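# Nest all open wooden boxes upright, largest on table

## Task

Stack every open wooden box inside another so they form one nest: each box must rest level with its opening facing up (some begin tipped on a side or inverted), and the largest box must stand upright directly on the table.

## Robot and tools

Robot: two arms over one table. left_arm carries a five-finger left hand; right_arm carries a right hand. The left hand mirrors the right, so in its own hand axes +x points toward the thumb, while on the right hand +x points away from it. The only cameras are cam_high (fixed), cam_left_wrist and cam_right_wrist, each 896x504 pixels.

Frames. Scene frame: origin at table-top height midway between the nominal bases, +z up, +x out over the table, left_arm on the +y side. Actual bases: left_arm at (-0.046, +0.357, 0) m, right_arm at (+0.018, -0.480, 0) m, turned very slightly. Every hand pose, velocity, target and offset is in that arm's own base frame; fixed cameras and the table use the scene frame. The hand point sits 0.05 m in front of the palm and 0.15 m from the wrist flange; its +z runs along straight fingers, +y out of the palm. Straight fingers extend 0.06 to 0.07 m past it. With fingers level, the wrist may hang up to 0.11 m (palm down) or 0.23 m (palm up) below the point and can strike the table first. A bracket on the little-finger side can also hit things.

A row is 28 numbers, each between -1 and 1, always covering both arms: left dx, dy, dz, rx, ry, rz, then left little, ring, middle, index, thumb_bend, thumb_turn, force_limit, speed; then the same fourteen for the right arm. The six pose numbers are an offset, not a pose: they count from the arm's Hand target as it stood when the action (or move) began, along that arm's base axes. 1.0 equals 0.6 m or 180 degrees; rx, ry, rz form one rotation vector, turning about the Hand target position. Sending all six as 0 re-requests the current Hand target; resending a nonzero offset moves the arm further. Commanded orientation is clipped to within 32 degrees of the measured one each step.

Hand numbers: fingers and thumb_bend use +1 straight/open, -1 curled/closed. thumb_turn +1 puts the thumb beside the palm, -1 opposite the fingers (needed for gripping; objects about 0.035 to 0.065 m thick, handles down to 0.025 m). force_limit runs linearly from about 0 N at -1 to 10 N at +1 (15 N for the two thumb motors). speed rises from near zero at -1 to full at +0.48 and stays full above. Use speed -0.94 or lower for gentle closing. To keep a hand unchanged, repeat its eight numbers from the last row actually executed. A motor starts only when its target changes.

Tools:
- execute_actions(actions, cameras): a list of actions; each action holds up to 15 rows of 1/30 s and lasts 0.5 s; a short action repeats its last row. Every row in an action counts from the action's start pose. Empty actions returns images.
- move(target, speed, blend, stop_force, zero, blocking, cameras): straight-line path for each hand toward its offset. target is one 28-number row or up to 15 rows, all offsets counted from the same starting Hand targets. speed in m/s, 0.002 to 3.6, default 0.25 (turns up to twice that in rad/s). blend in metres rounds corners in a list. stop_force in N, 3 to 120, ends an arm's path when its wrist sensor feels that much push; do not rely on it for light or rotating contacts, and omit it when moving away from something pressed. zero (default true) re-zeros before the move. blocking=false returns early, not allowed with stop_force. Moves last at least 0.5 s and at most 10 s, and do not avoid obstacles.
- wait(seconds 0 to 10), stop(), zoom_image(camera, region [x0,y0,x1,y1], at most 504 each way), show_instructions(), zero_wrist_force(arm: left_arm or right_arm), finished_scene(scene 1).

Results: end_effector_position (m), end_effector_quat_wxyz and velocities in each base frame; Hand target (the base for the next offset; the hand often stops a bit short, so send the remainder); hand_measured, hand_stopped_by (moving, target, force, stalled, fault) and hand_load_n in motor order, load positive when pushing a finger open; a lost grip shows as load near 0. Wrist force/torque lines are in the end-effector axes; a third line shows the peak since last shown. The move: line reports done, off_target, moving, held or fault, plus limits=paced (pose clipped) or limits=held. MOTOR HOT appears at 70 °C; at 85 °C the arm is braked for 30 to 60 s.

Avoid: anything leaving the table (fails the task), drops, slams, releasing moving parts, hard pushes. Arms are stiff: a target slightly beyond firm contact can trigger a fault. A joint torque at its limit (142 N m for the first three joints, 26.6 N m for wrists) or about 150 N external force stops the arm for 10 s; after a force fault, release any grip holding the arm. Keep the arms and hands from touching each other, avoid passing near an arm's own base, and do not overload fingers. Loose boxes may get nudged occasionally.

Each tool is called after "Emit:" in YAML: its name, and indented under it one key for each argument.

Reference images:

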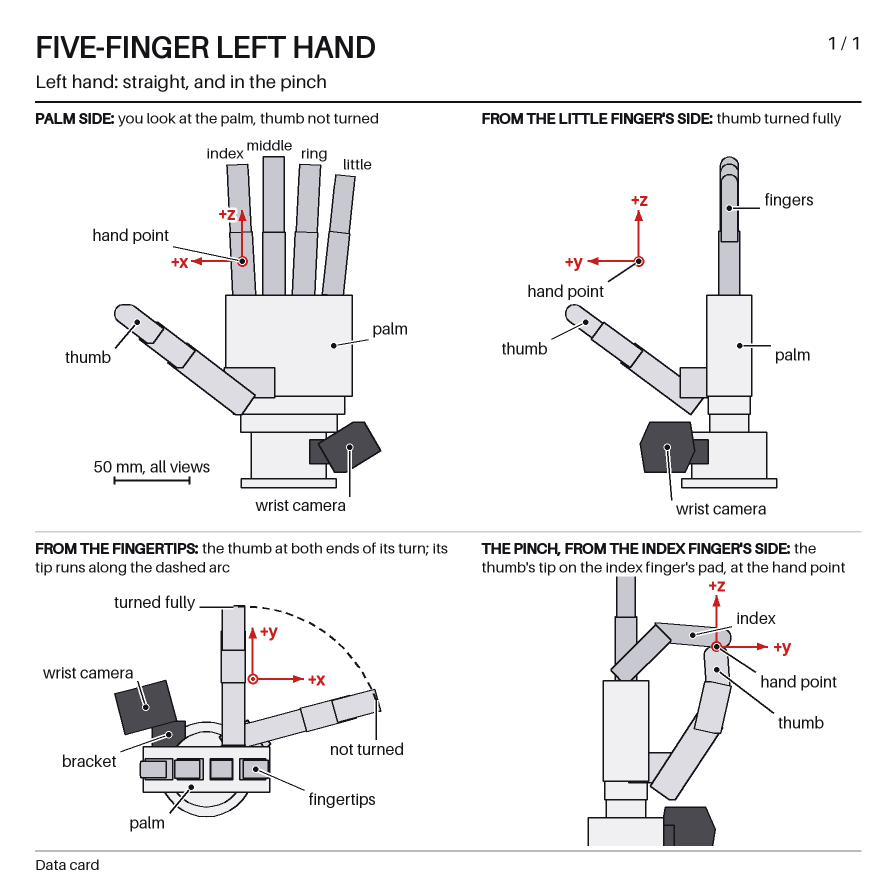

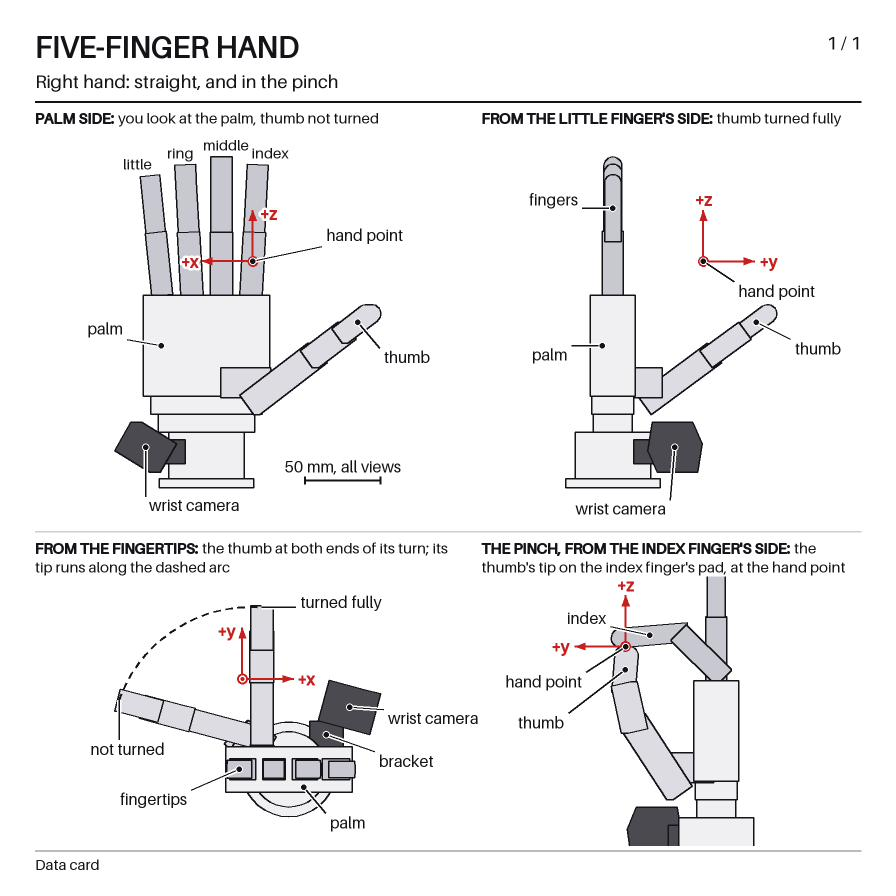

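## Session

Emit:
execute_actions:
  actions: []
  cameras: ["all"]

Scene clock: 0.00 s.
left_arm: end_effector_position=(+0.8845, +0.1952, +0.3256) hand_measured=(+1.000, +1.000, +1.000, +1.000, +1.000, +1.000) hand_load_n=(+0.0, +0.0, +0.0, +0.0, +0.0, +0.0) hand_stopped_by=(target, target, target, target, target, target) hand_force_limit=0.00 hand_speed=-0.80 end_effector_quat_wxyz=(+0.619, +0.473, +0.469, +0.416) | right_arm: end_effector_position=(+0.6517, +0.0295, +0.3988) hand_measured=(+1.000, +1.000, +1.000, +1.000, +1.000, +1.000) hand_load_n=(+0.0, +0.0, +0.0, +0.0, -0.5, +0.0) hand_stopped_by=(target, target, target, target, target, target) hand_force_limit=0.00 hand_speed=-0.80 end_effector_quat_wxyz=(-0.466, +0.690, +0.206, +0.514)
Joint positions: left_arm=[3.649 -2.278 -1.235 3.661 -0.871 -0.284] | right_arm=[-0.582 -1.074 1.453 1.982 0.054 -0.344]
Joint velocities: within noise
Joint torques (N m): no reading
Wrist force (N): no reading
Wrist torque (N m): no reading
Wrist force, peak (N): no reading
Hand target: left_arm +0.8845, +0.1952, +0.3256; +0.619, +0.473, +0.469, +0.416 | right_arm +0.6517, +0.0295, +0.3988; -0.466, +0.690, +0.206, +0.514

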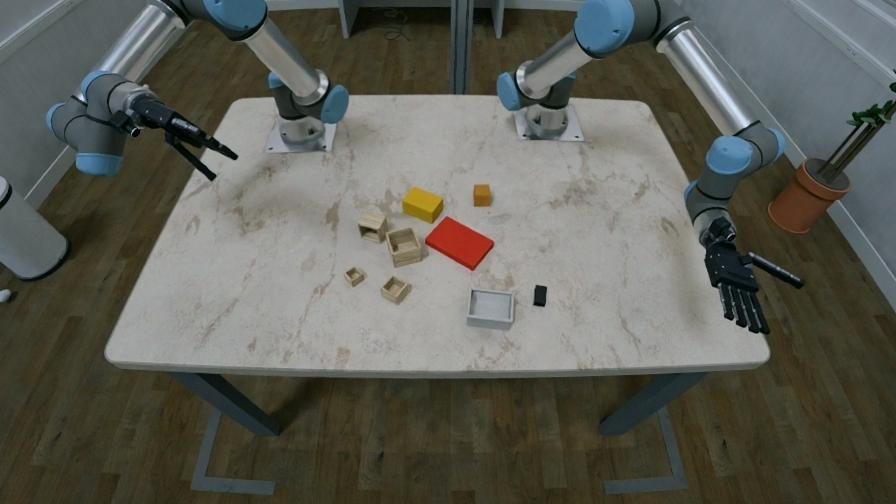

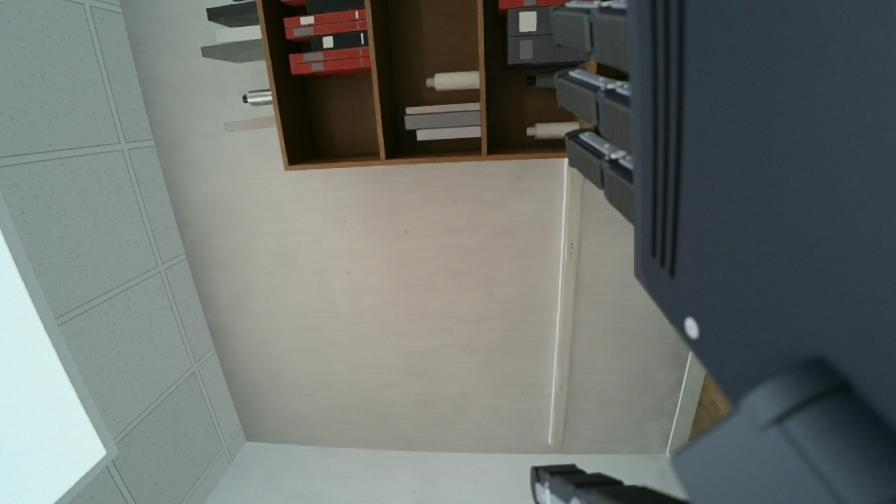

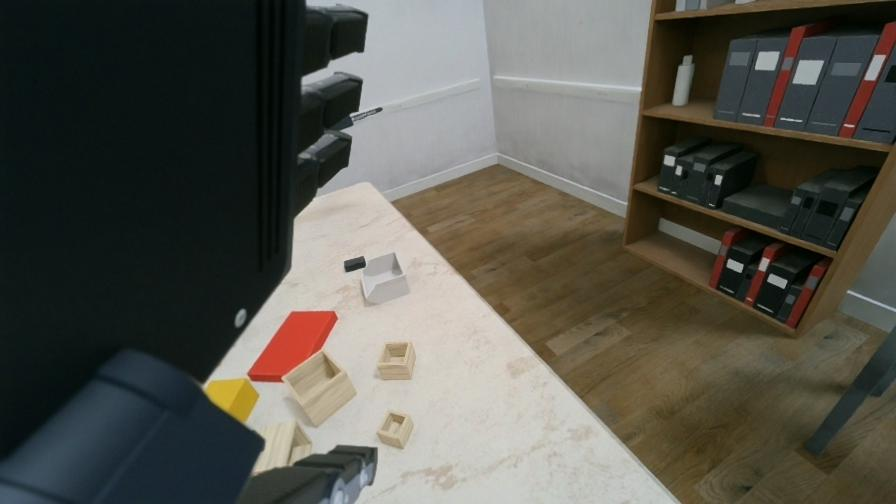

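Emit:
zoom_image:
  camera: "cam_high"
  region: [320, 170, 560, 340]

Emit:
zoom_image:
  camera: "cam_right_wrist"
  region: [200, 250, 450, 504]

Scaled by 2.100 from the camera's 896x504 image, which has a finer 1280x720 frame.

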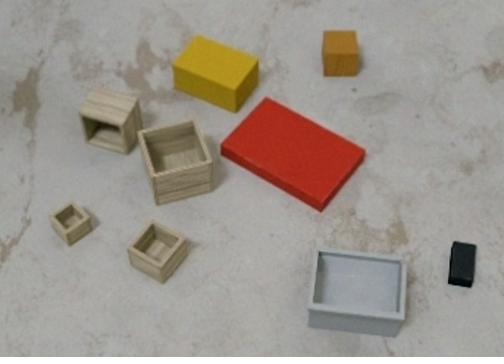

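Scaled by 1.984 from the camera's 896x504 image, which has a finer 1280x720 frame.

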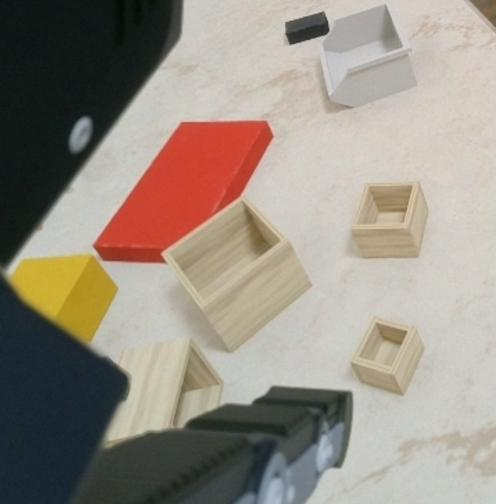

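Emit:
zoom_image:
  camera: "cam_high"
  region: [340, 200, 440, 310]

Emit:
zoom_image:
  camera: "cam_right_wrist"
  region: [230, 330, 430, 490]

Scaled by 4.582 from the camera's 896x504 image, which has a finer 1280x720 frame.

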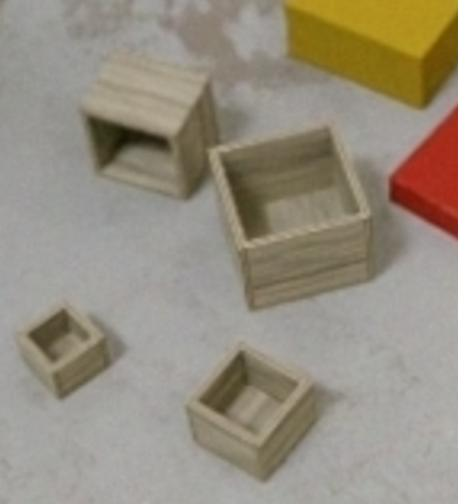

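Scaled by 2.520 from the camera's 896x504 image, which has a finer 1280x720 frame.

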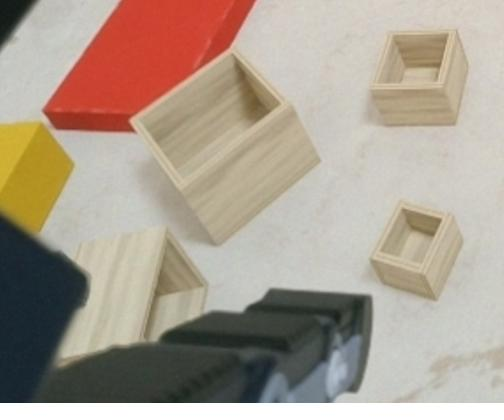

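Emit:
zoom_image:
  camera: "cam_high"
  region: [240, 60, 360, 170]

Emit:
zoom_image:
  camera: "cam_high"
  region: [490, 50, 610, 160]

Scaled by 4.200 from the camera's 896x504 image, which has a finer 1280x720 frame.

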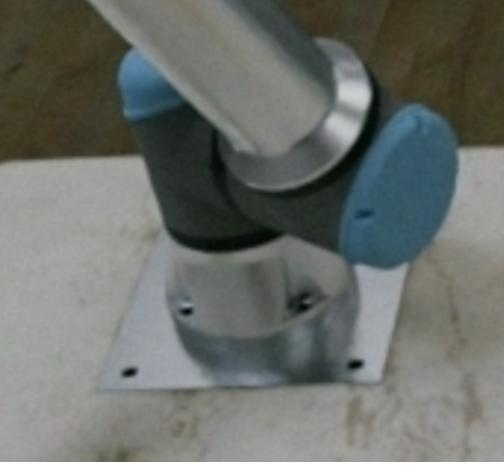

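Scaled by 4.200 from the camera's 896x504 image, which has a finer 1280x720 frame.

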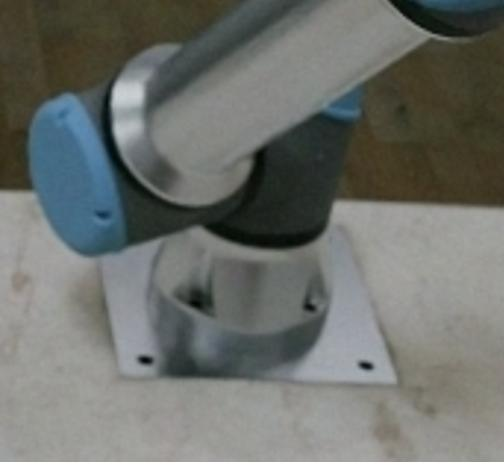

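Emit:
move:
  target: [0,0,0,0,0,0,1,1,1,1,1,1,0.0,-0.80,-0.336,0.284,-0.165,-0.0016,0.3755,-0.0376,0.2,0.2,0.2,0.2,0.8,-1,-0.4,0.0]
  speed: 0.4
  cameras: ["all"]

Scene clock: 50.63 s.
left_arm: end_effector_position=(+0.8845, +0.1952, +0.3256) hand_measured=(+1.000, +1.000, +1.000, +1.000, +1.000, +1.000) hand_load_n=(+0.0, +0.0, +0.0, +0.5, +0.0, +0.0) hand_stopped_by=(target, target, target, target, target, target) hand_force_limit=0.00 hand_speed=-0.80 end_effector_quat_wxyz=(+0.619, +0.473, +0.469, +0.416) | right_arm: end_effector_position=(+0.4501, +0.1999, +0.2997) hand_measured=(+0.200, +0.200, +0.200, +0.200, +0.800, -1.000) hand_load_n=(+0.0, +0.0, +0.0, +0.0, -0.5, +0.0) hand_stopped_by=(target, target, target, target, target, target) hand_force_limit=-0.40 hand_speed=0.00 end_effector_quat_wxyz=(-0.471, +0.871, -0.125, +0.068)
Joint positions: left_arm=[3.649 -2.278 -1.235 3.661 -0.871 -0.284] | right_arm=[-0.264 -1.273 1.475 1.336 0.579 1.61]
Joint torques (N m): left_arm=[-0.68 48.66 19.51 1.33 -0.01 0.04] | right_arm=[-3.7 -42.52 -32.32 1.4 -2.67 2]
Wrist force (N): left_arm=[-0.1 0.0 -0.2] | right_arm=[0.8 0.5 0.4]
Wrist torque (N m): left_arm=[0.01 0.01 -0.01] | right_arm=[0.05 -0.21 0.18]
Wrist force, peak (N): left_arm=[0.1 0.2 -0.6] | right_arm=[1.1 0.4 0.5]
Hand target: left_arm +0.8845, +0.1952, +0.3256; +0.619, +0.473, +0.469, +0.416 | right_arm +0.4501, +0.1999, +0.2998; -0.471, +0.871, -0.125, +0.068
Off the commanded pose: left_arm 0.000 m, 0 deg | right_arm 0.000 m, 0 deg.
move: done
camera_calibration:
cam_right_wrist: T_world_to_cam=[[0.114383, -0.533207, -0.838216, 0.312279], [-0.94218, -0.325749, 0.0786458, 0.464442], [-0.314983, 0.780755, -0.539637, 0.260459], [0, 0, 0, 1]] pos_world=[0.483909, 0.114446, 0.365784]

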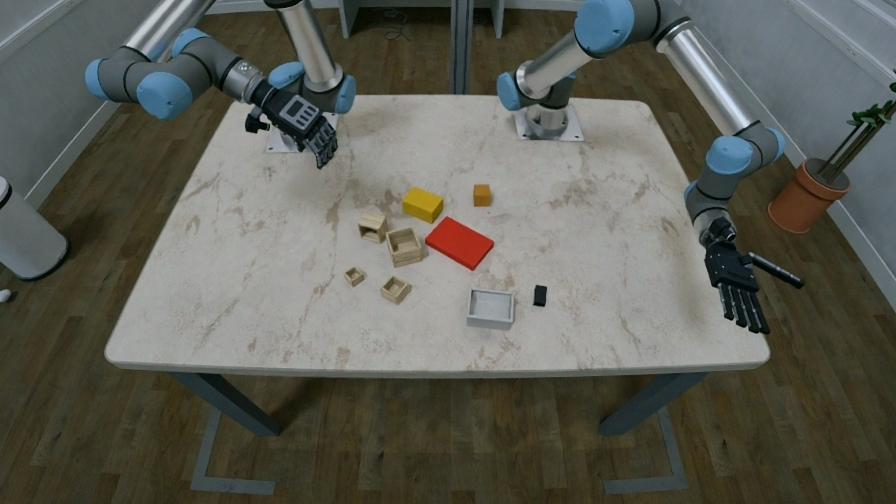

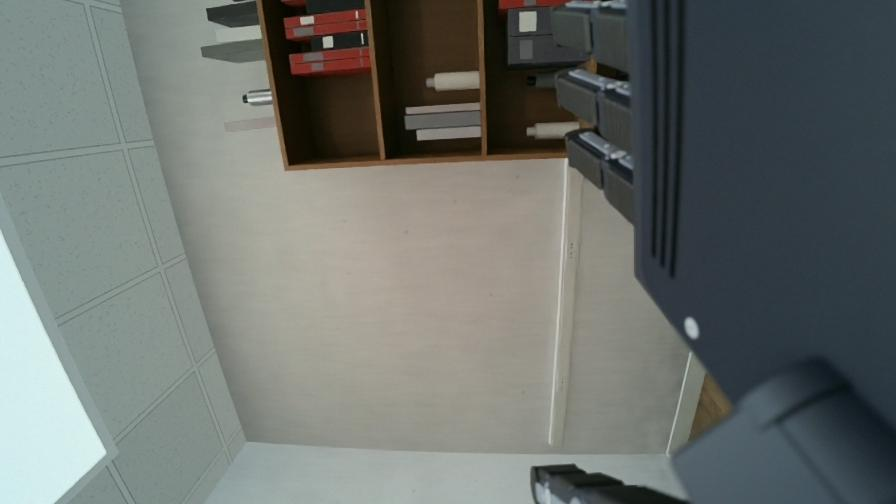

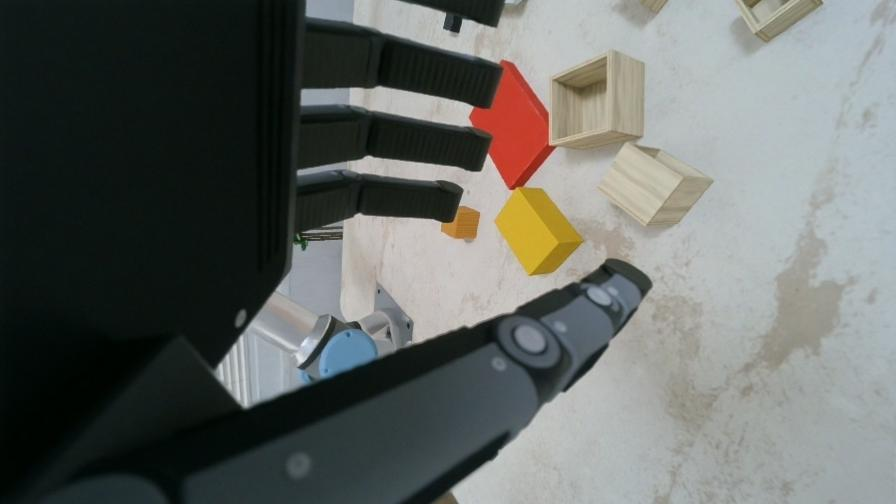

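Emit:
zoom_image:
  camera: "cam_right_wrist"
  region: [480, 20, 730, 240]

Emit:
zoom_image:
  camera: "cam_right_wrist"
  region: [400, 160, 680, 360]

Scaled by 2.016 from the camera's 896x504 image, which has a finer 1280x720 frame.

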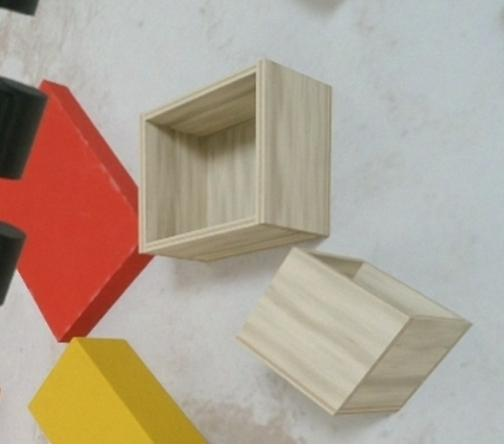

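Scaled by 1.800 from the camera's 896x504 image, which has a finer 1280x720 frame.

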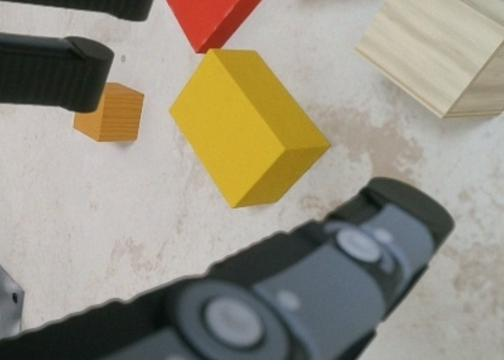

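Emit:
move:
  target: [0,0,0,0,0,0,1,1,1,1,1,1,0.0,-0.80,-0.001,0.1605,-0.2997,0,0,-0.0256,0.3,0.3,0.3,0.3,1,-1,-0.4,0.0]
  speed: 0.25
  cameras: ["cam_high","cam_right_wrist"]

Scene clock: 64.43 s.
left_arm: end_effector_position=(+0.8845, +0.1952, +0.3256) hand_measured=(+1.000, +1.000, +1.000, +1.000, +1.000, +1.000) hand_load_n=(+0.0, +0.0, +0.0, +0.0, +0.0, +0.0) hand_stopped_by=(target, target, target, target, target, target) hand_force_limit=0.00 hand_speed=-0.80 end_effector_quat_wxyz=(+0.619, +0.473, +0.469, +0.416) | right_arm: end_effector_position=(+0.4494, +0.2962, +0.1200) hand_measured=(+0.300, +0.300, +0.300, +0.300, +1.000, -1.000) hand_load_n=(+0.0, +0.0, +0.0, +0.0, +0.0, +0.0) hand_stopped_by=(target, target, target, target, target, target) hand_force_limit=-0.40 hand_speed=0.00 end_effector_quat_wxyz=(-0.468, +0.865, -0.160, +0.087) end_effector_velocity=(+0.001, +0.000, +0.000) end_effector_angular_velocity=(+0.000, -0.005, -0.001)
Joint positions: left_arm=[3.649 -2.278 -1.235 3.661 -0.871 -0.284] | right_arm=[-0.031 -1.174 1.717 0.562 0.659 2.137]
Joint velocities: left_arm=[within noise] | right_arm=[0 0 0 -0.006 0 0.002]
Joint torques (N m): left_arm=[-0.47 50.57 18.86 1.27 -0.15 -0.05] | right_arm=[0.9 -30.63 -26.92 -0.57 -2.98 1.99]
Wrist force (N): left_arm=[0.0 0.3 -0.2] | right_arm=[0.4 0.5 0.7]
Wrist torque (N m): left_arm=[0.04 -0.01 -0.01] | right_arm=[0.04 -0.13 0.21]
Wrist force, peak (N): left_arm=[-0.4 0.5 -0.3] | right_arm=[0.2 1.6 2.1]
Hand target: left_arm +0.8845, +0.1952, +0.3256; +0.619, +0.473, +0.469, +0.416 | right_arm +0.4495, +0.2962, +0.1200; -0.468, +0.865, -0.160, +0.087
Off the commanded pose: left_arm 0.000 m, 0 deg | right_arm 0.000 m, 0 deg.
move: done
camera_calibration:
cam_right_wrist: T_world_to_cam=[[0.0710807, -0.540789, -0.83815, 0.234724], [-0.965306, -0.248959, 0.0787679, 0.496929], [-0.251261, 0.803472, -0.539722, 0.0527908], [0, 0, 0, 1]] pos_world=[0.476268, 0.208235, 0.186084]
Images, in order (width x height): cam_high 896x504, cam_right_wrist 896x504.

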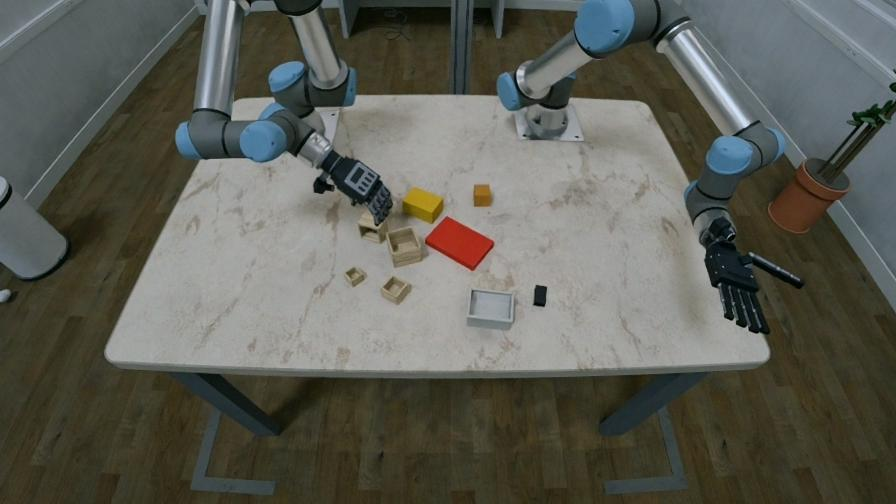

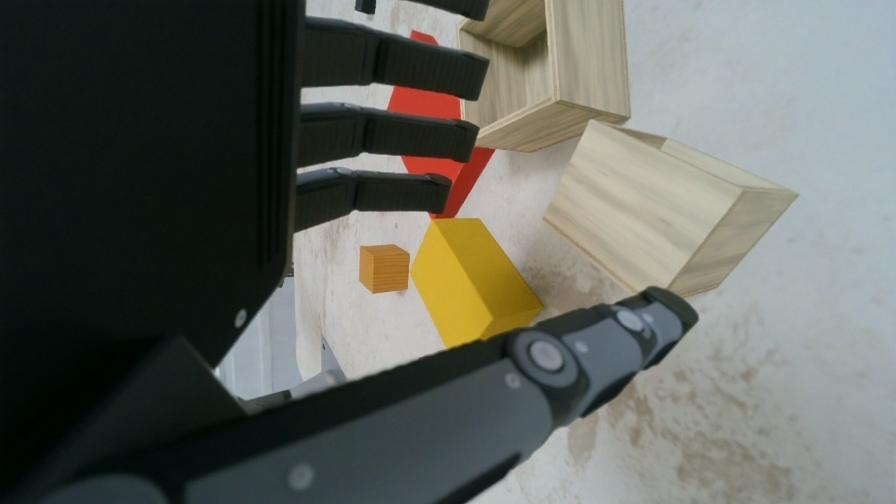

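Emit:
zoom_image:
  camera: "cam_right_wrist"
  region: [440, 60, 820, 360]

Scaled by 1.326 from the camera's 896x504 image, which has a finer 1280x720 frame.

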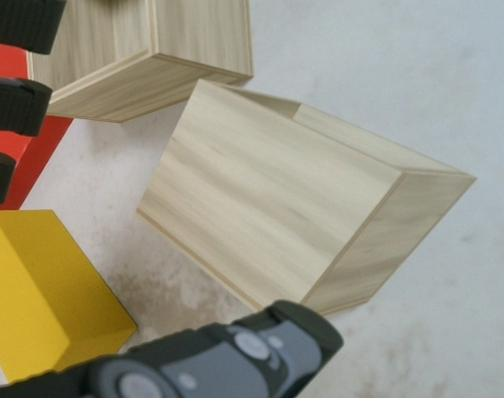

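Emit:
move:
  target: [0,0,0,0,0,0,1,1,1,1,1,1,0.0,-0.80,0.0053,-0.0027,-0.1383,0,0,0,0.3,0.3,0.3,0.3,1,-1,-0.4,0.0]
  speed: 0.08
  stop_force: 6
  cameras: ["cam_high","cam_right_wrist"]

Scene clock: 71.97 s.
left_arm: end_effector_position=(+0.8845, +0.1952, +0.3256) hand_measured=(+1.000, +1.000, +1.000, +1.000, +1.000, +1.000) hand_load_n=(+0.0, +0.0, +0.0, +0.0, +0.0, +0.0) hand_stopped_by=(target, target, target, target, target, target) hand_force_limit=0.00 hand_speed=-0.80 end_effector_quat_wxyz=(+0.619, +0.473, +0.469, +0.416) | right_arm: end_effector_position=(+0.4527, +0.2946, +0.0370) hand_measured=(+0.300, +0.300, +0.300, +0.300, +1.000, -1.000) hand_load_n=(+0.0, +0.0, +0.0, -0.5, +0.0, +0.5) hand_stopped_by=(target, target, target, target, target, target) hand_force_limit=-0.40 hand_speed=0.00 end_effector_quat_wxyz=(-0.468, +0.865, -0.160, +0.087)
Joint positions: left_arm=[3.649 -2.278 -1.235 3.661 -0.871 -0.284] | right_arm=[-0.035 -1.05 1.783 0.376 0.658 2.132]
Joint torques (N m): left_arm=[-0.32 49.79 19.61 1.58 -0.32 -0.25] | right_arm=[7.29 -44.92 -27.22 -0.31 -1.84 2.31]
Wrist force (N): left_arm=[0.0 0.2 -0.3] | right_arm=[0.3 0.5 0.5]
Wrist torque (N m): left_arm=[0.04 -0.01 -0.01] | right_arm=[0.01 -0.13 0.17]
Wrist force, peak (N): left_arm=[-0.3 0.4 -0.5] | right_arm=[0.2 -2.1 -2.1]
Hand target: left_arm +0.8845, +0.1952, +0.3256; +0.619, +0.473, +0.469, +0.416 | right_arm +0.4527, +0.2946, +0.0370; -0.468, +0.865, -0.160, +0.087
Off the commanded pose: left_arm 0.000 m, 0 deg | right_arm 0.000 m, 0 deg.
move: done
camera_calibration:
cam_right_wrist: T_world_to_cam=[[0.0709874, -0.540699, -0.838215, 0.164091], [-0.965339, -0.248833, 0.0787589, 0.506245], [-0.251161, 0.803571, -0.539622, 0.0100294], [0, 0, 0, 1]] pos_world=[0.479568, 0.206635, 0.103084]
Images, in order (width x height): cam_high 896x504, cam_right_wrist 896x504.

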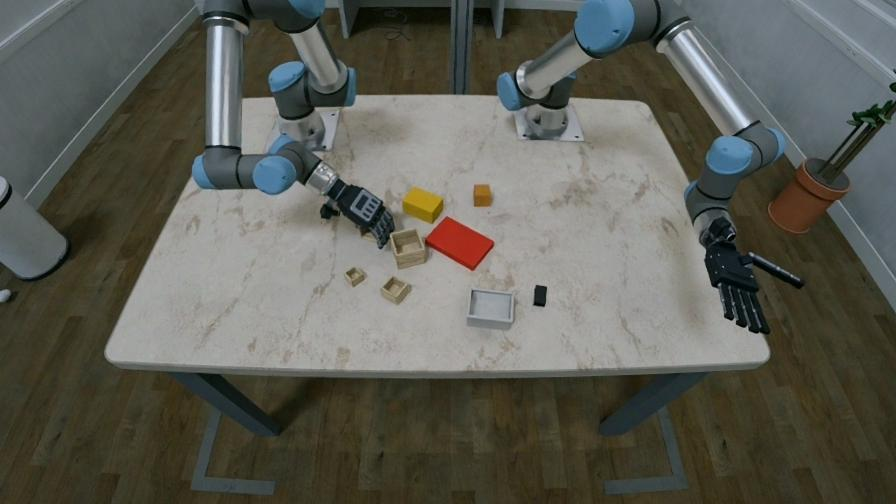

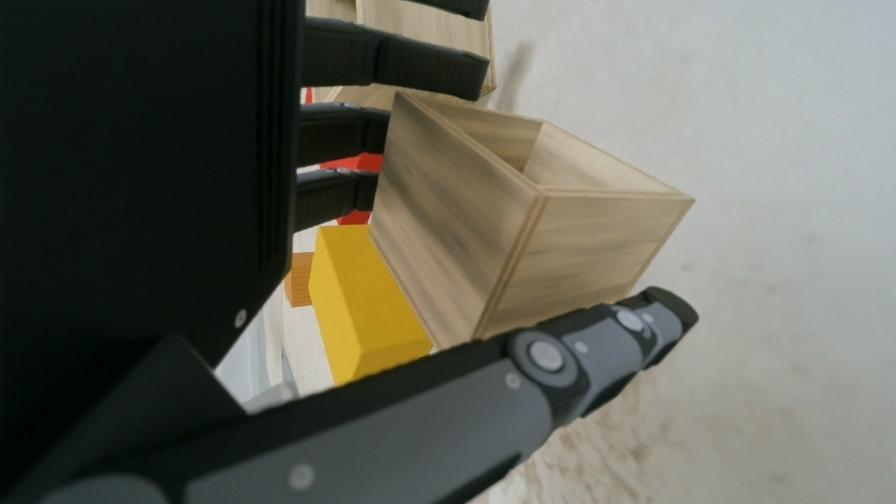

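Emit:
move:
  target:
    - [0,0,0,0,0,0,1,1,1,1,1,1,0.0,-0.80,0.0117,0.0026,0.0083,0,0,0,0.3,0.3,0.3,0.3,1,-1,-0.4,0.0]
    - [0,0,0,0,0,0,1,1,1,1,1,1,0.0,-0.80,0.0117,0.0026,0.0083,0,0,0,0.3,0.3,-0.1,-0.1,1,-1,-0.5,-0.9]
  speed: 0.05
  cameras: ["cam_high","cam_right_wrist"]

Scene clock: 76.63 s.
left_arm: end_effector_position=(+0.8845, +0.1952, +0.3256) hand_measured=(+1.000, +1.000, +1.000, +1.000, +1.000, +1.000) hand_load_n=(+0.0, +0.0, +0.0, +0.0, +0.0, +0.0) hand_stopped_by=(target, target, target, target, target, target) hand_force_limit=0.00 hand_speed=-0.80 end_effector_quat_wxyz=(+0.619, +0.473, +0.469, +0.416) | right_arm: end_effector_position=(+0.4597, +0.2962, +0.0420) hand_measured=(+0.300, +0.300, +0.022, +0.014, +1.000, -1.000) hand_load_n=(+0.0, +0.0, +6.0, +6.0, +2.0, -1.5) hand_stopped_by=(target, target, force, force, target, target) hand_force_limit=-0.50 hand_speed=-0.90 end_effector_quat_wxyz=(-0.468, +0.865, -0.160, +0.087)
Joint positions: left_arm=[3.649 -2.278 -1.235 3.661 -0.871 -0.284] | right_arm=[-0.031 -1.045 1.757 0.393 0.66 2.138]
Joint torques (N m): left_arm=[-0.56 49.48 19.13 1.24 -0.32 -0.18] | right_arm=[-9.45 -46.25 -1.62 -0.49 -2.72 -2.34]
Wrist force (N): left_arm=[-0.2 0.0 -0.3] | right_arm=[0.4 0.9 0.6]
Wrist torque (N m): left_arm=[0.02 0.01 -0.01] | right_arm=[0.04 -0.15 0.03]
Wrist force, peak (N): left_arm=[0.1 0.3 -0.6] | right_arm=[0.4 0.9 0.6]
Hand target: left_arm +0.8845, +0.1952, +0.3256; +0.619, +0.473, +0.469, +0.416 | right_arm +0.4597, +0.2962, +0.0420; -0.468, +0.865, -0.160, +0.087
Off the commanded pose: left_arm 0.000 m, 0 deg | right_arm 0.000 m, 0 deg.
move: done
camera_calibration:
cam_right_wrist: T_world_to_cam=[[0.0710013, -0.540743, -0.838186, 0.168649], [-0.965333, -0.248853, 0.0787725, 0.513006], [-0.251181, 0.803535, -0.539666, 0.0132222], [0, 0, 0, 1]] pos_world=[0.486568, 0.208235, 0.108084]
Images, in order (width x height): cam_high 896x504, cam_right_wrist 896x504.

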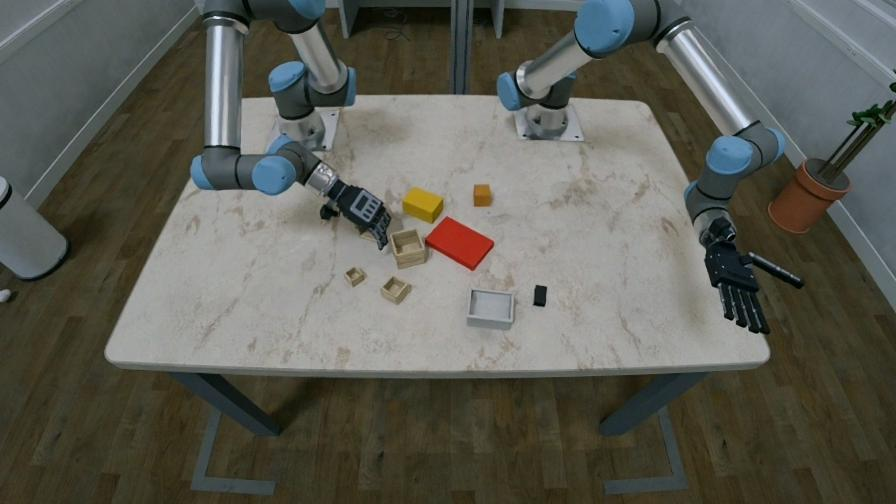

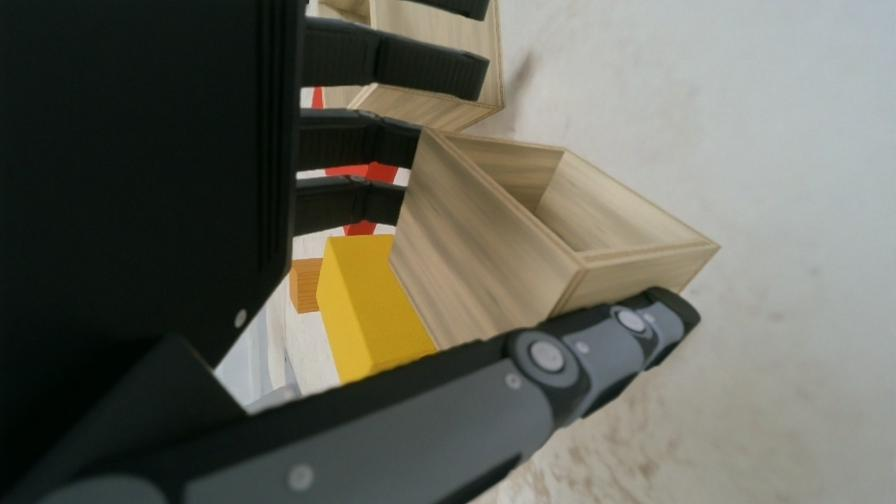

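Emit:
move:
  target:
    - [0,0,0,0,0,0,1,1,1,1,1,1,0.0,-0.80,0,0,0,0,0,0,0.3,0.3,-0.1,0.36,1,-1,-0.5,-0.6]
    - [0,0,0,0,0,0,1,1,1,1,1,1,0.0,-0.80,0,0,0.05,0,0,0,0.3,0.3,-0.1,0.36,1,-1,-0.5,-0.6]
  speed: 0.05
  cameras: ["cam_high","cam_right_wrist"]

Scene clock: 79.40 s.
left_arm: end_effector_position=(+0.8845, +0.1952, +0.3256) hand_measured=(+1.000, +1.000, +1.000, +1.000, +1.000, +1.000) hand_load_n=(+0.0, +0.0, +0.0, +0.0, +0.0, +0.0) hand_stopped_by=(target, target, target, target, target, target) hand_force_limit=0.00 hand_speed=-0.80 end_effector_quat_wxyz=(+0.619, +0.473, +0.469, +0.416) | right_arm: end_effector_position=(+0.4598, +0.2962, +0.0721) hand_measured=(+0.300, +0.300, +0.022, +0.360, +1.000, -1.000) hand_load_n=(+0.0, +0.0, +7.5, -0.5, +1.0, +0.0) hand_stopped_by=(target, target, force, target, target, target) hand_force_limit=-0.50 hand_speed=-0.60 end_effector_quat_wxyz=(-0.468, +0.865, -0.160, +0.087)
Joint positions: left_arm=[3.649 -2.278 -1.235 3.661 -0.871 -0.284] | right_arm=[-0.031 -1.09 1.733 0.461 0.66 2.138]
Joint torques (N m): left_arm=[-0.56 49.31 19.35 1.29 -0.26 -0.25] | right_arm=[-5.14 -27.64 -2.15 -0.55 -2.44 -0.26]
Wrist force (N): left_arm=[0.2 0.1 -0.3] | right_arm=[0.6 0.5 0.5]
Wrist torque (N m): left_arm=[0.03 -0.05 0.01] | right_arm=[0.01 -0.16 0.05]
Wrist force, peak (N): left_arm=[-0.4 0.2 -0.6] | right_arm=[0.4 1.2 0.9]
Hand target: left_arm +0.8845, +0.1952, +0.3256; +0.619, +0.473, +0.469, +0.416 | right_arm +0.4597, +0.2962, +0.0720; -0.468, +0.865, -0.160, +0.087
Off the commanded pose: left_arm 0.000 m, 0 deg | right_arm 0.000 m, 0 deg.
move: done
camera_calibration:
cam_right_wrist: T_world_to_cam=[[0.0712582, -0.54072, -0.838179, 0.193741], [-0.965395, -0.248733, 0.0783872, 0.510791], [-0.250868, 0.803588, -0.539732, 0.0293372], [0, 0, 0, 1]] pos_world=[0.486669, 0.208235, 0.138184]
Images, in order (width x height): cam_high 896x504, cam_right_wrist 896x504.

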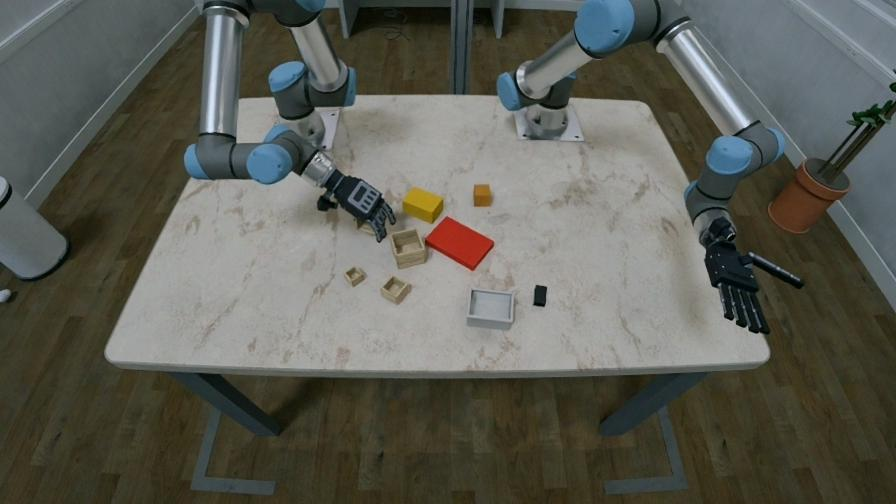

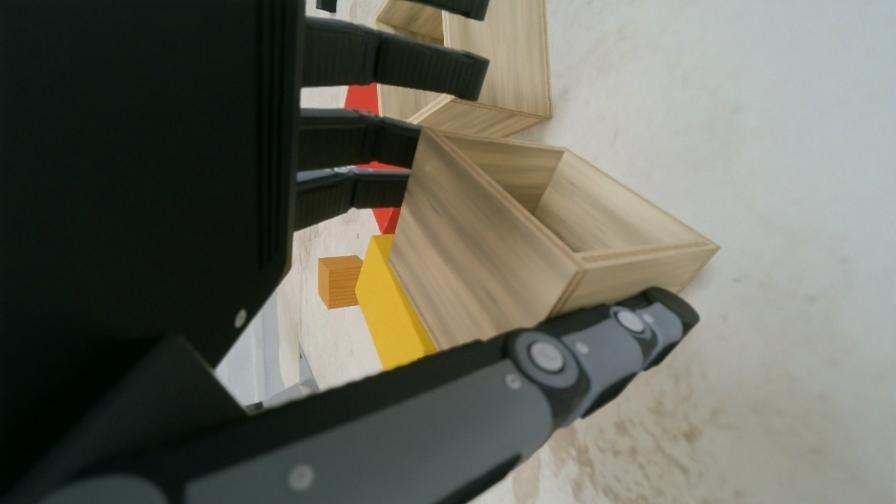

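Emit:
move:
  target:
    - [0,0,0,0,0,0,1,1,1,1,1,1,0.0,-0.80,0,0,0.10,0,0,0,0.3,0.3,-0.1,0.36,1,-1,-0.5,-0.6]
    - [0,0,0,0,0,0,1,1,1,1,1,1,0.0,-0.80,0.1505,-0.227,0.1467,-0.0814,-0.353,0.0791,0.3,0.3,-0.1,0.36,1,-1,-0.5,-0.6]
  speed: 0.22
  blend: 0.03
  cameras: ["cam_high","cam_right_wrist"]

Scene clock: 91.07 s.
left_arm: end_effector_position=(+0.8845, +0.1952, +0.3256) hand_measured=(+1.000, +1.000, +1.000, +1.000, +1.000, +1.000) hand_load_n=(+0.0, +0.0, +0.0, +0.0, +0.0, +0.0) hand_stopped_by=(target, target, target, target, target, target) hand_force_limit=0.00 hand_speed=-0.80 end_effector_quat_wxyz=(+0.619, +0.473, +0.469, +0.416) | right_arm: end_effector_position=(+0.5499, +0.1599, +0.1599) hand_measured=(+0.300, +0.300, +0.022, +0.360, +1.000, -1.000) hand_load_n=(+0.0, -0.5, +7.5, +0.5, +1.5, +1.0) hand_stopped_by=(target, target, force, target, target, target) hand_force_limit=-0.50 hand_speed=-0.60 end_effector_quat_wxyz=(-0.380, +0.752, +0.223, +0.490)
Joint positions: left_arm=[3.649 -2.278 -1.235 3.661 -0.871 -0.284] | right_arm=[-0.366 -1.315 1.954 0.114 0.345 1.219]
Joint torques (N m): left_arm=[-0.72 49.86 19.2 1.19 -0.07 -0.37] | right_arm=[6.38 -37.83 -29.41 0.71 0.07 0.04]
Wrist force (N): left_arm=[0.1 0.0 -0.4] | right_arm=[-0.6 0.5 0.6]
Wrist torque (N m): left_arm=[0.03 -0.03 0.01] | right_arm=[-0.01 0.04 0.03]
Wrist force, peak (N): left_arm=[-0.1 0.4 -0.6] | right_arm=[0.4 2.8 2.0]
Hand target: left_arm +0.8845, +0.1952, +0.3256; +0.619, +0.473, +0.469, +0.416 | right_arm +0.5500, +0.1600, +0.1600; -0.380, +0.752, +0.223, +0.490
Off the commanded pose: left_arm 0.000 m, 0 deg | right_arm 0.000 m, 0 deg.
move: done
camera_calibration:
cam_right_wrist: T_world_to_cam=[[0.824426, -0.553297, -0.119095, -0.339852], [-0.463639, -0.539561, -0.702789, 0.452461], [0.324592, 0.634615, -0.701358, -0.0548237], [0, 0, 0, 1]] pos_world=[0.507757, 0.0908833, 0.239059]
Images, in order (width x height): cam_high 896x504, cam_right_wrist 896x504.

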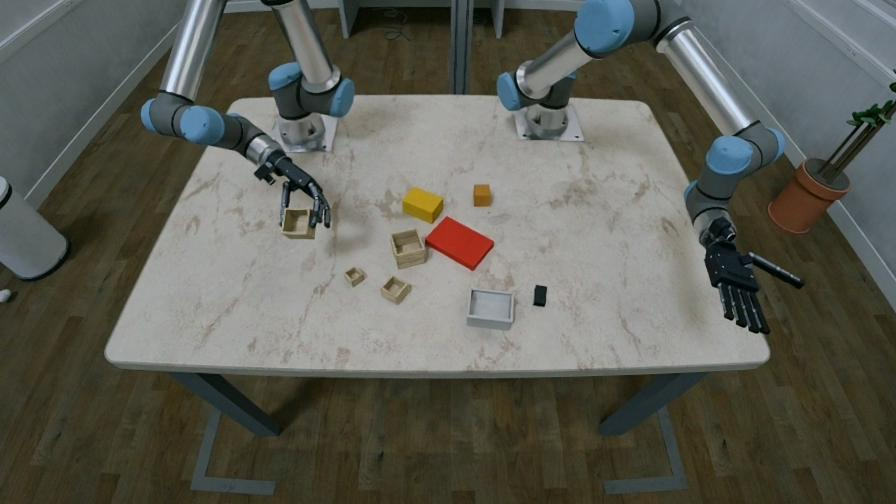

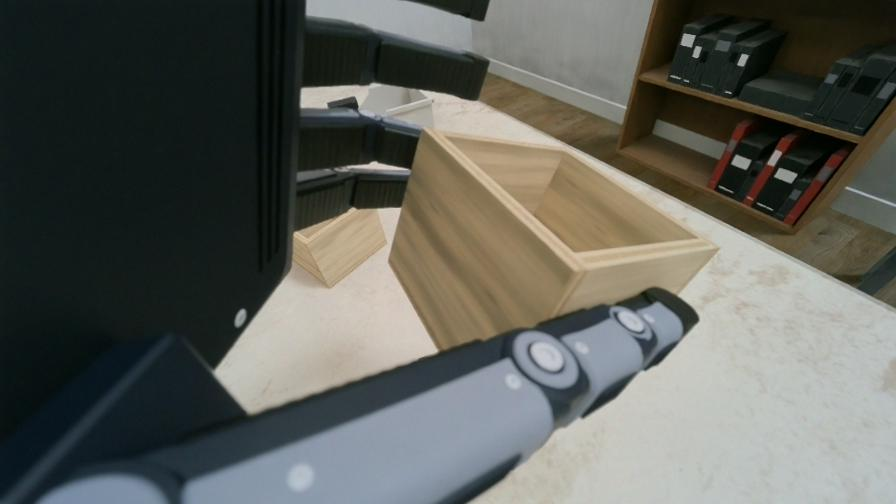

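Emit:
move:
  target: [0,0,0,0,0,0,1,1,1,1,1,1,0.0,-0.80,0,0,-0.1833,-0.0058,-0.0664,0,0.3,0.3,-0.1,0.36,1,-1,-0.5,-0.6]
  speed: 0.15
  cameras: ["cam_right_wrist"]

Emit:
move:
  target: [0,0,0,0,0,0,1,1,1,1,1,1,0.0,-0.80,0,0,-0.052,0,0,0,0.3,0.3,-0.1,0.36,1,-1,-0.5,-0.6]
  speed: 0.02
  stop_force: 4
  cameras: ["cam_high","cam_right_wrist"]

Scene clock: 94.70 s.
left_arm: end_effector_position=(+0.8845, +0.1952, +0.3256) hand_measured=(+1.000, +1.000, +1.000, +1.000, +1.000, +1.000) hand_load_n=(+0.0, +0.0, +0.0, +0.0, +0.0, +0.0) hand_stopped_by=(target, target, target, target, target, target) hand_force_limit=0.00 hand_speed=-0.80 end_effector_quat_wxyz=(+0.619, +0.473, +0.469, +0.416) | right_arm: end_effector_position=(+0.5499, +0.1600, +0.0500) hand_measured=(+0.300, +0.300, +0.022, +0.360, +1.000, -1.000) hand_load_n=(+0.0, +0.0, +7.5, +0.0, +1.0, +1.0) hand_stopped_by=(target, target, force, target, target, target) hand_force_limit=-0.50 hand_speed=-0.60 end_effector_quat_wxyz=(-0.348, +0.700, +0.266, +0.563)
Joint positions: left_arm=[3.649 -2.278 -1.235 3.661 -0.871 -0.284] | right_arm=[-0.381 -1.146 2.18 -0.604 0.299 1.347]
Joint torques (N m): left_arm=[-0.45 49.71 19.75 0.98 -0.21 -0.52] | right_arm=[9.94 -20.09 -21.13 -1.62 -0.57 -0.85]
Wrist force (N): left_arm=[0.3 0.2 -0.3] | right_arm=[-0.5 0.6 0.6]
Wrist torque (N m): left_arm=[0.04 -0.06 0.01] | right_arm=[-0.01 0.05 0.24]
Wrist force, peak (N): left_arm=[0.4 0.3 -0.5] | right_arm=[-2.3 0.7 0.7]
Hand target: left_arm +0.8845, +0.1952, +0.3256; +0.619, +0.473, +0.469, +0.416 | right_arm +0.5500, +0.1600, +0.0500; -0.348, +0.700, +0.266, +0.563
Off the commanded pose: left_arm 0.000 m, 0 deg | right_arm 0.000 m, 0 deg.
move: done
camera_calibration:
cam_right_wrist: T_world_to_cam=[[0.83014, -0.553782, 0.0647511, -0.365209], [-0.308701, -0.553222, -0.773724, 0.295829], [0.464296, 0.622311, -0.630205, -0.210287], [0, 0, 0, 1]] pos_world=[0.492133, 0.0922766, 0.120013]
Images, in order (width x height): cam_right_wrist 896x504.

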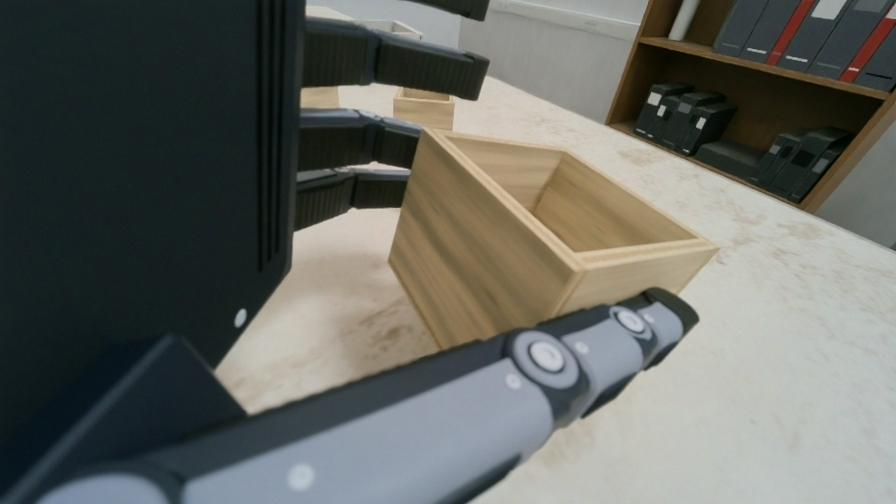

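Scene clock: 97.03 s.
left_arm: end_effector_position=(+0.8845, +0.1952, +0.3256) hand_measured=(+1.000, +1.000, +1.000, +1.000, +1.000, +1.000) hand_load_n=(+0.0, +0.0, +0.0, +0.0, +0.0, +0.0) hand_stopped_by=(target, target, target, target, target, target) hand_force_limit=0.00 hand_speed=-0.80 end_effector_quat_wxyz=(+0.619, +0.473, +0.469, +0.416) | right_arm: end_effector_position=(+0.5499, +0.1600, +0.0199) hand_measured=(+0.300, +0.300, +0.022, +0.360, +1.000, -1.000) hand_load_n=(+0.0, +0.0, +6.5, +0.0, +1.0, +1.0) hand_stopped_by=(target, target, force, target, target, target) hand_force_limit=-0.50 hand_speed=-0.60 end_effector_quat_wxyz=(-0.348, +0.700, +0.266, +0.563)
Joint positions: left_arm=[3.649 -2.278 -1.235 3.661 -0.871 -0.284] | right_arm=[-0.381 -1.07 2.188 -0.688 0.299 1.347]
Joint torques (N m): left_arm=[-1.21 50.09 20.66 1.31 -0.08 -0.61] | right_arm=[7.21 -31.68 -14.35 -1.18 0.32 0.02]
Wrist force (N): left_arm=[0.3 0.4 -0.3] | right_arm=[-0.4 0.4 0.4]
Wrist torque (N m): left_arm=[0.08 -0.05 0.01] | right_arm=[-0.02 0.07 0.21]
Wrist force, peak (N): left_arm=[0.0 0.6 -0.5] | right_arm=[5.1 -1.8 0.6]
Hand target: left_arm +0.8845, +0.1952, +0.3256; +0.619, +0.473, +0.469, +0.416 | right_arm +0.5500, +0.1600, +0.0199; -0.348, +0.700, +0.266, +0.563 (not the last commanded pose)
Off the commanded pose: left_arm 0.000 m, 0 deg | right_arm 0.001 m, 0 deg.
move: contact (right_arm)
camera_calibration:
cam_right_wrist: T_world_to_cam=[[0.830247, -0.553619, 0.0647698, -0.363323], [-0.308576, -0.553284, -0.77373, 0.272407], [0.464188, 0.622401, -0.630196, -0.229275], [0, 0, 0, 1]] pos_world=[0.492133, 0.0922768, 0.0898134]
Images, in order (width x height): cam_high 896x504, cam_right_wrist 896x504.

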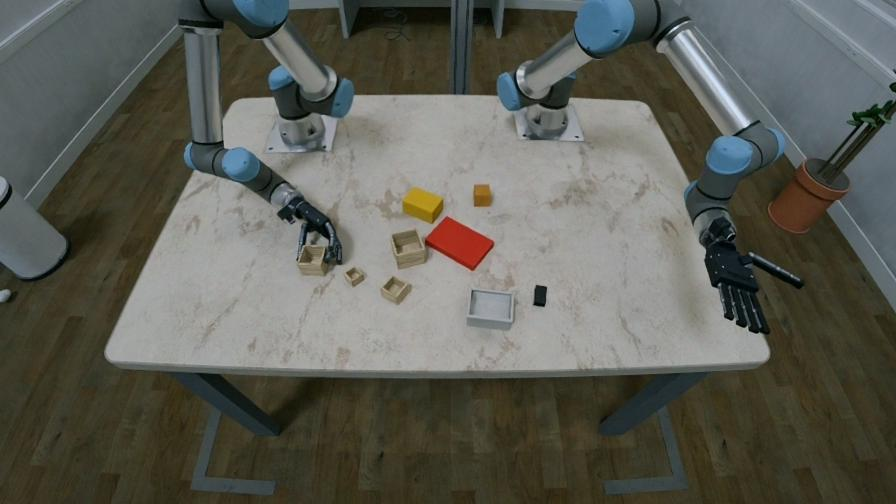

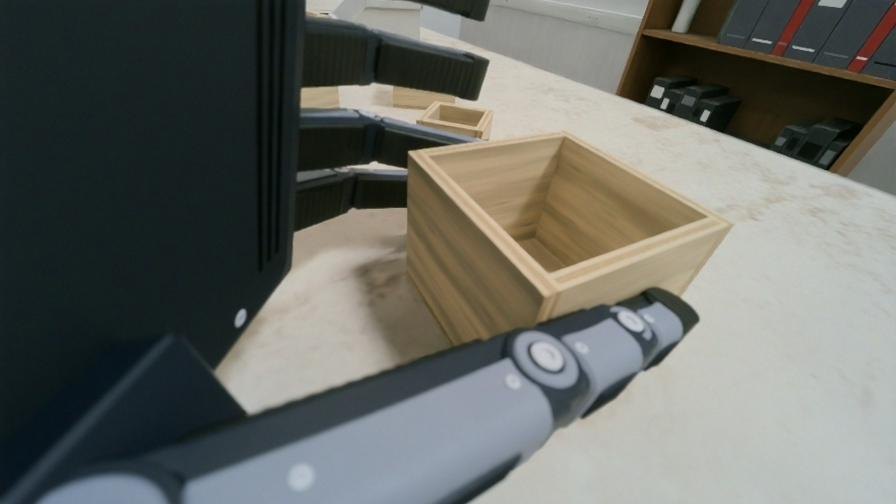

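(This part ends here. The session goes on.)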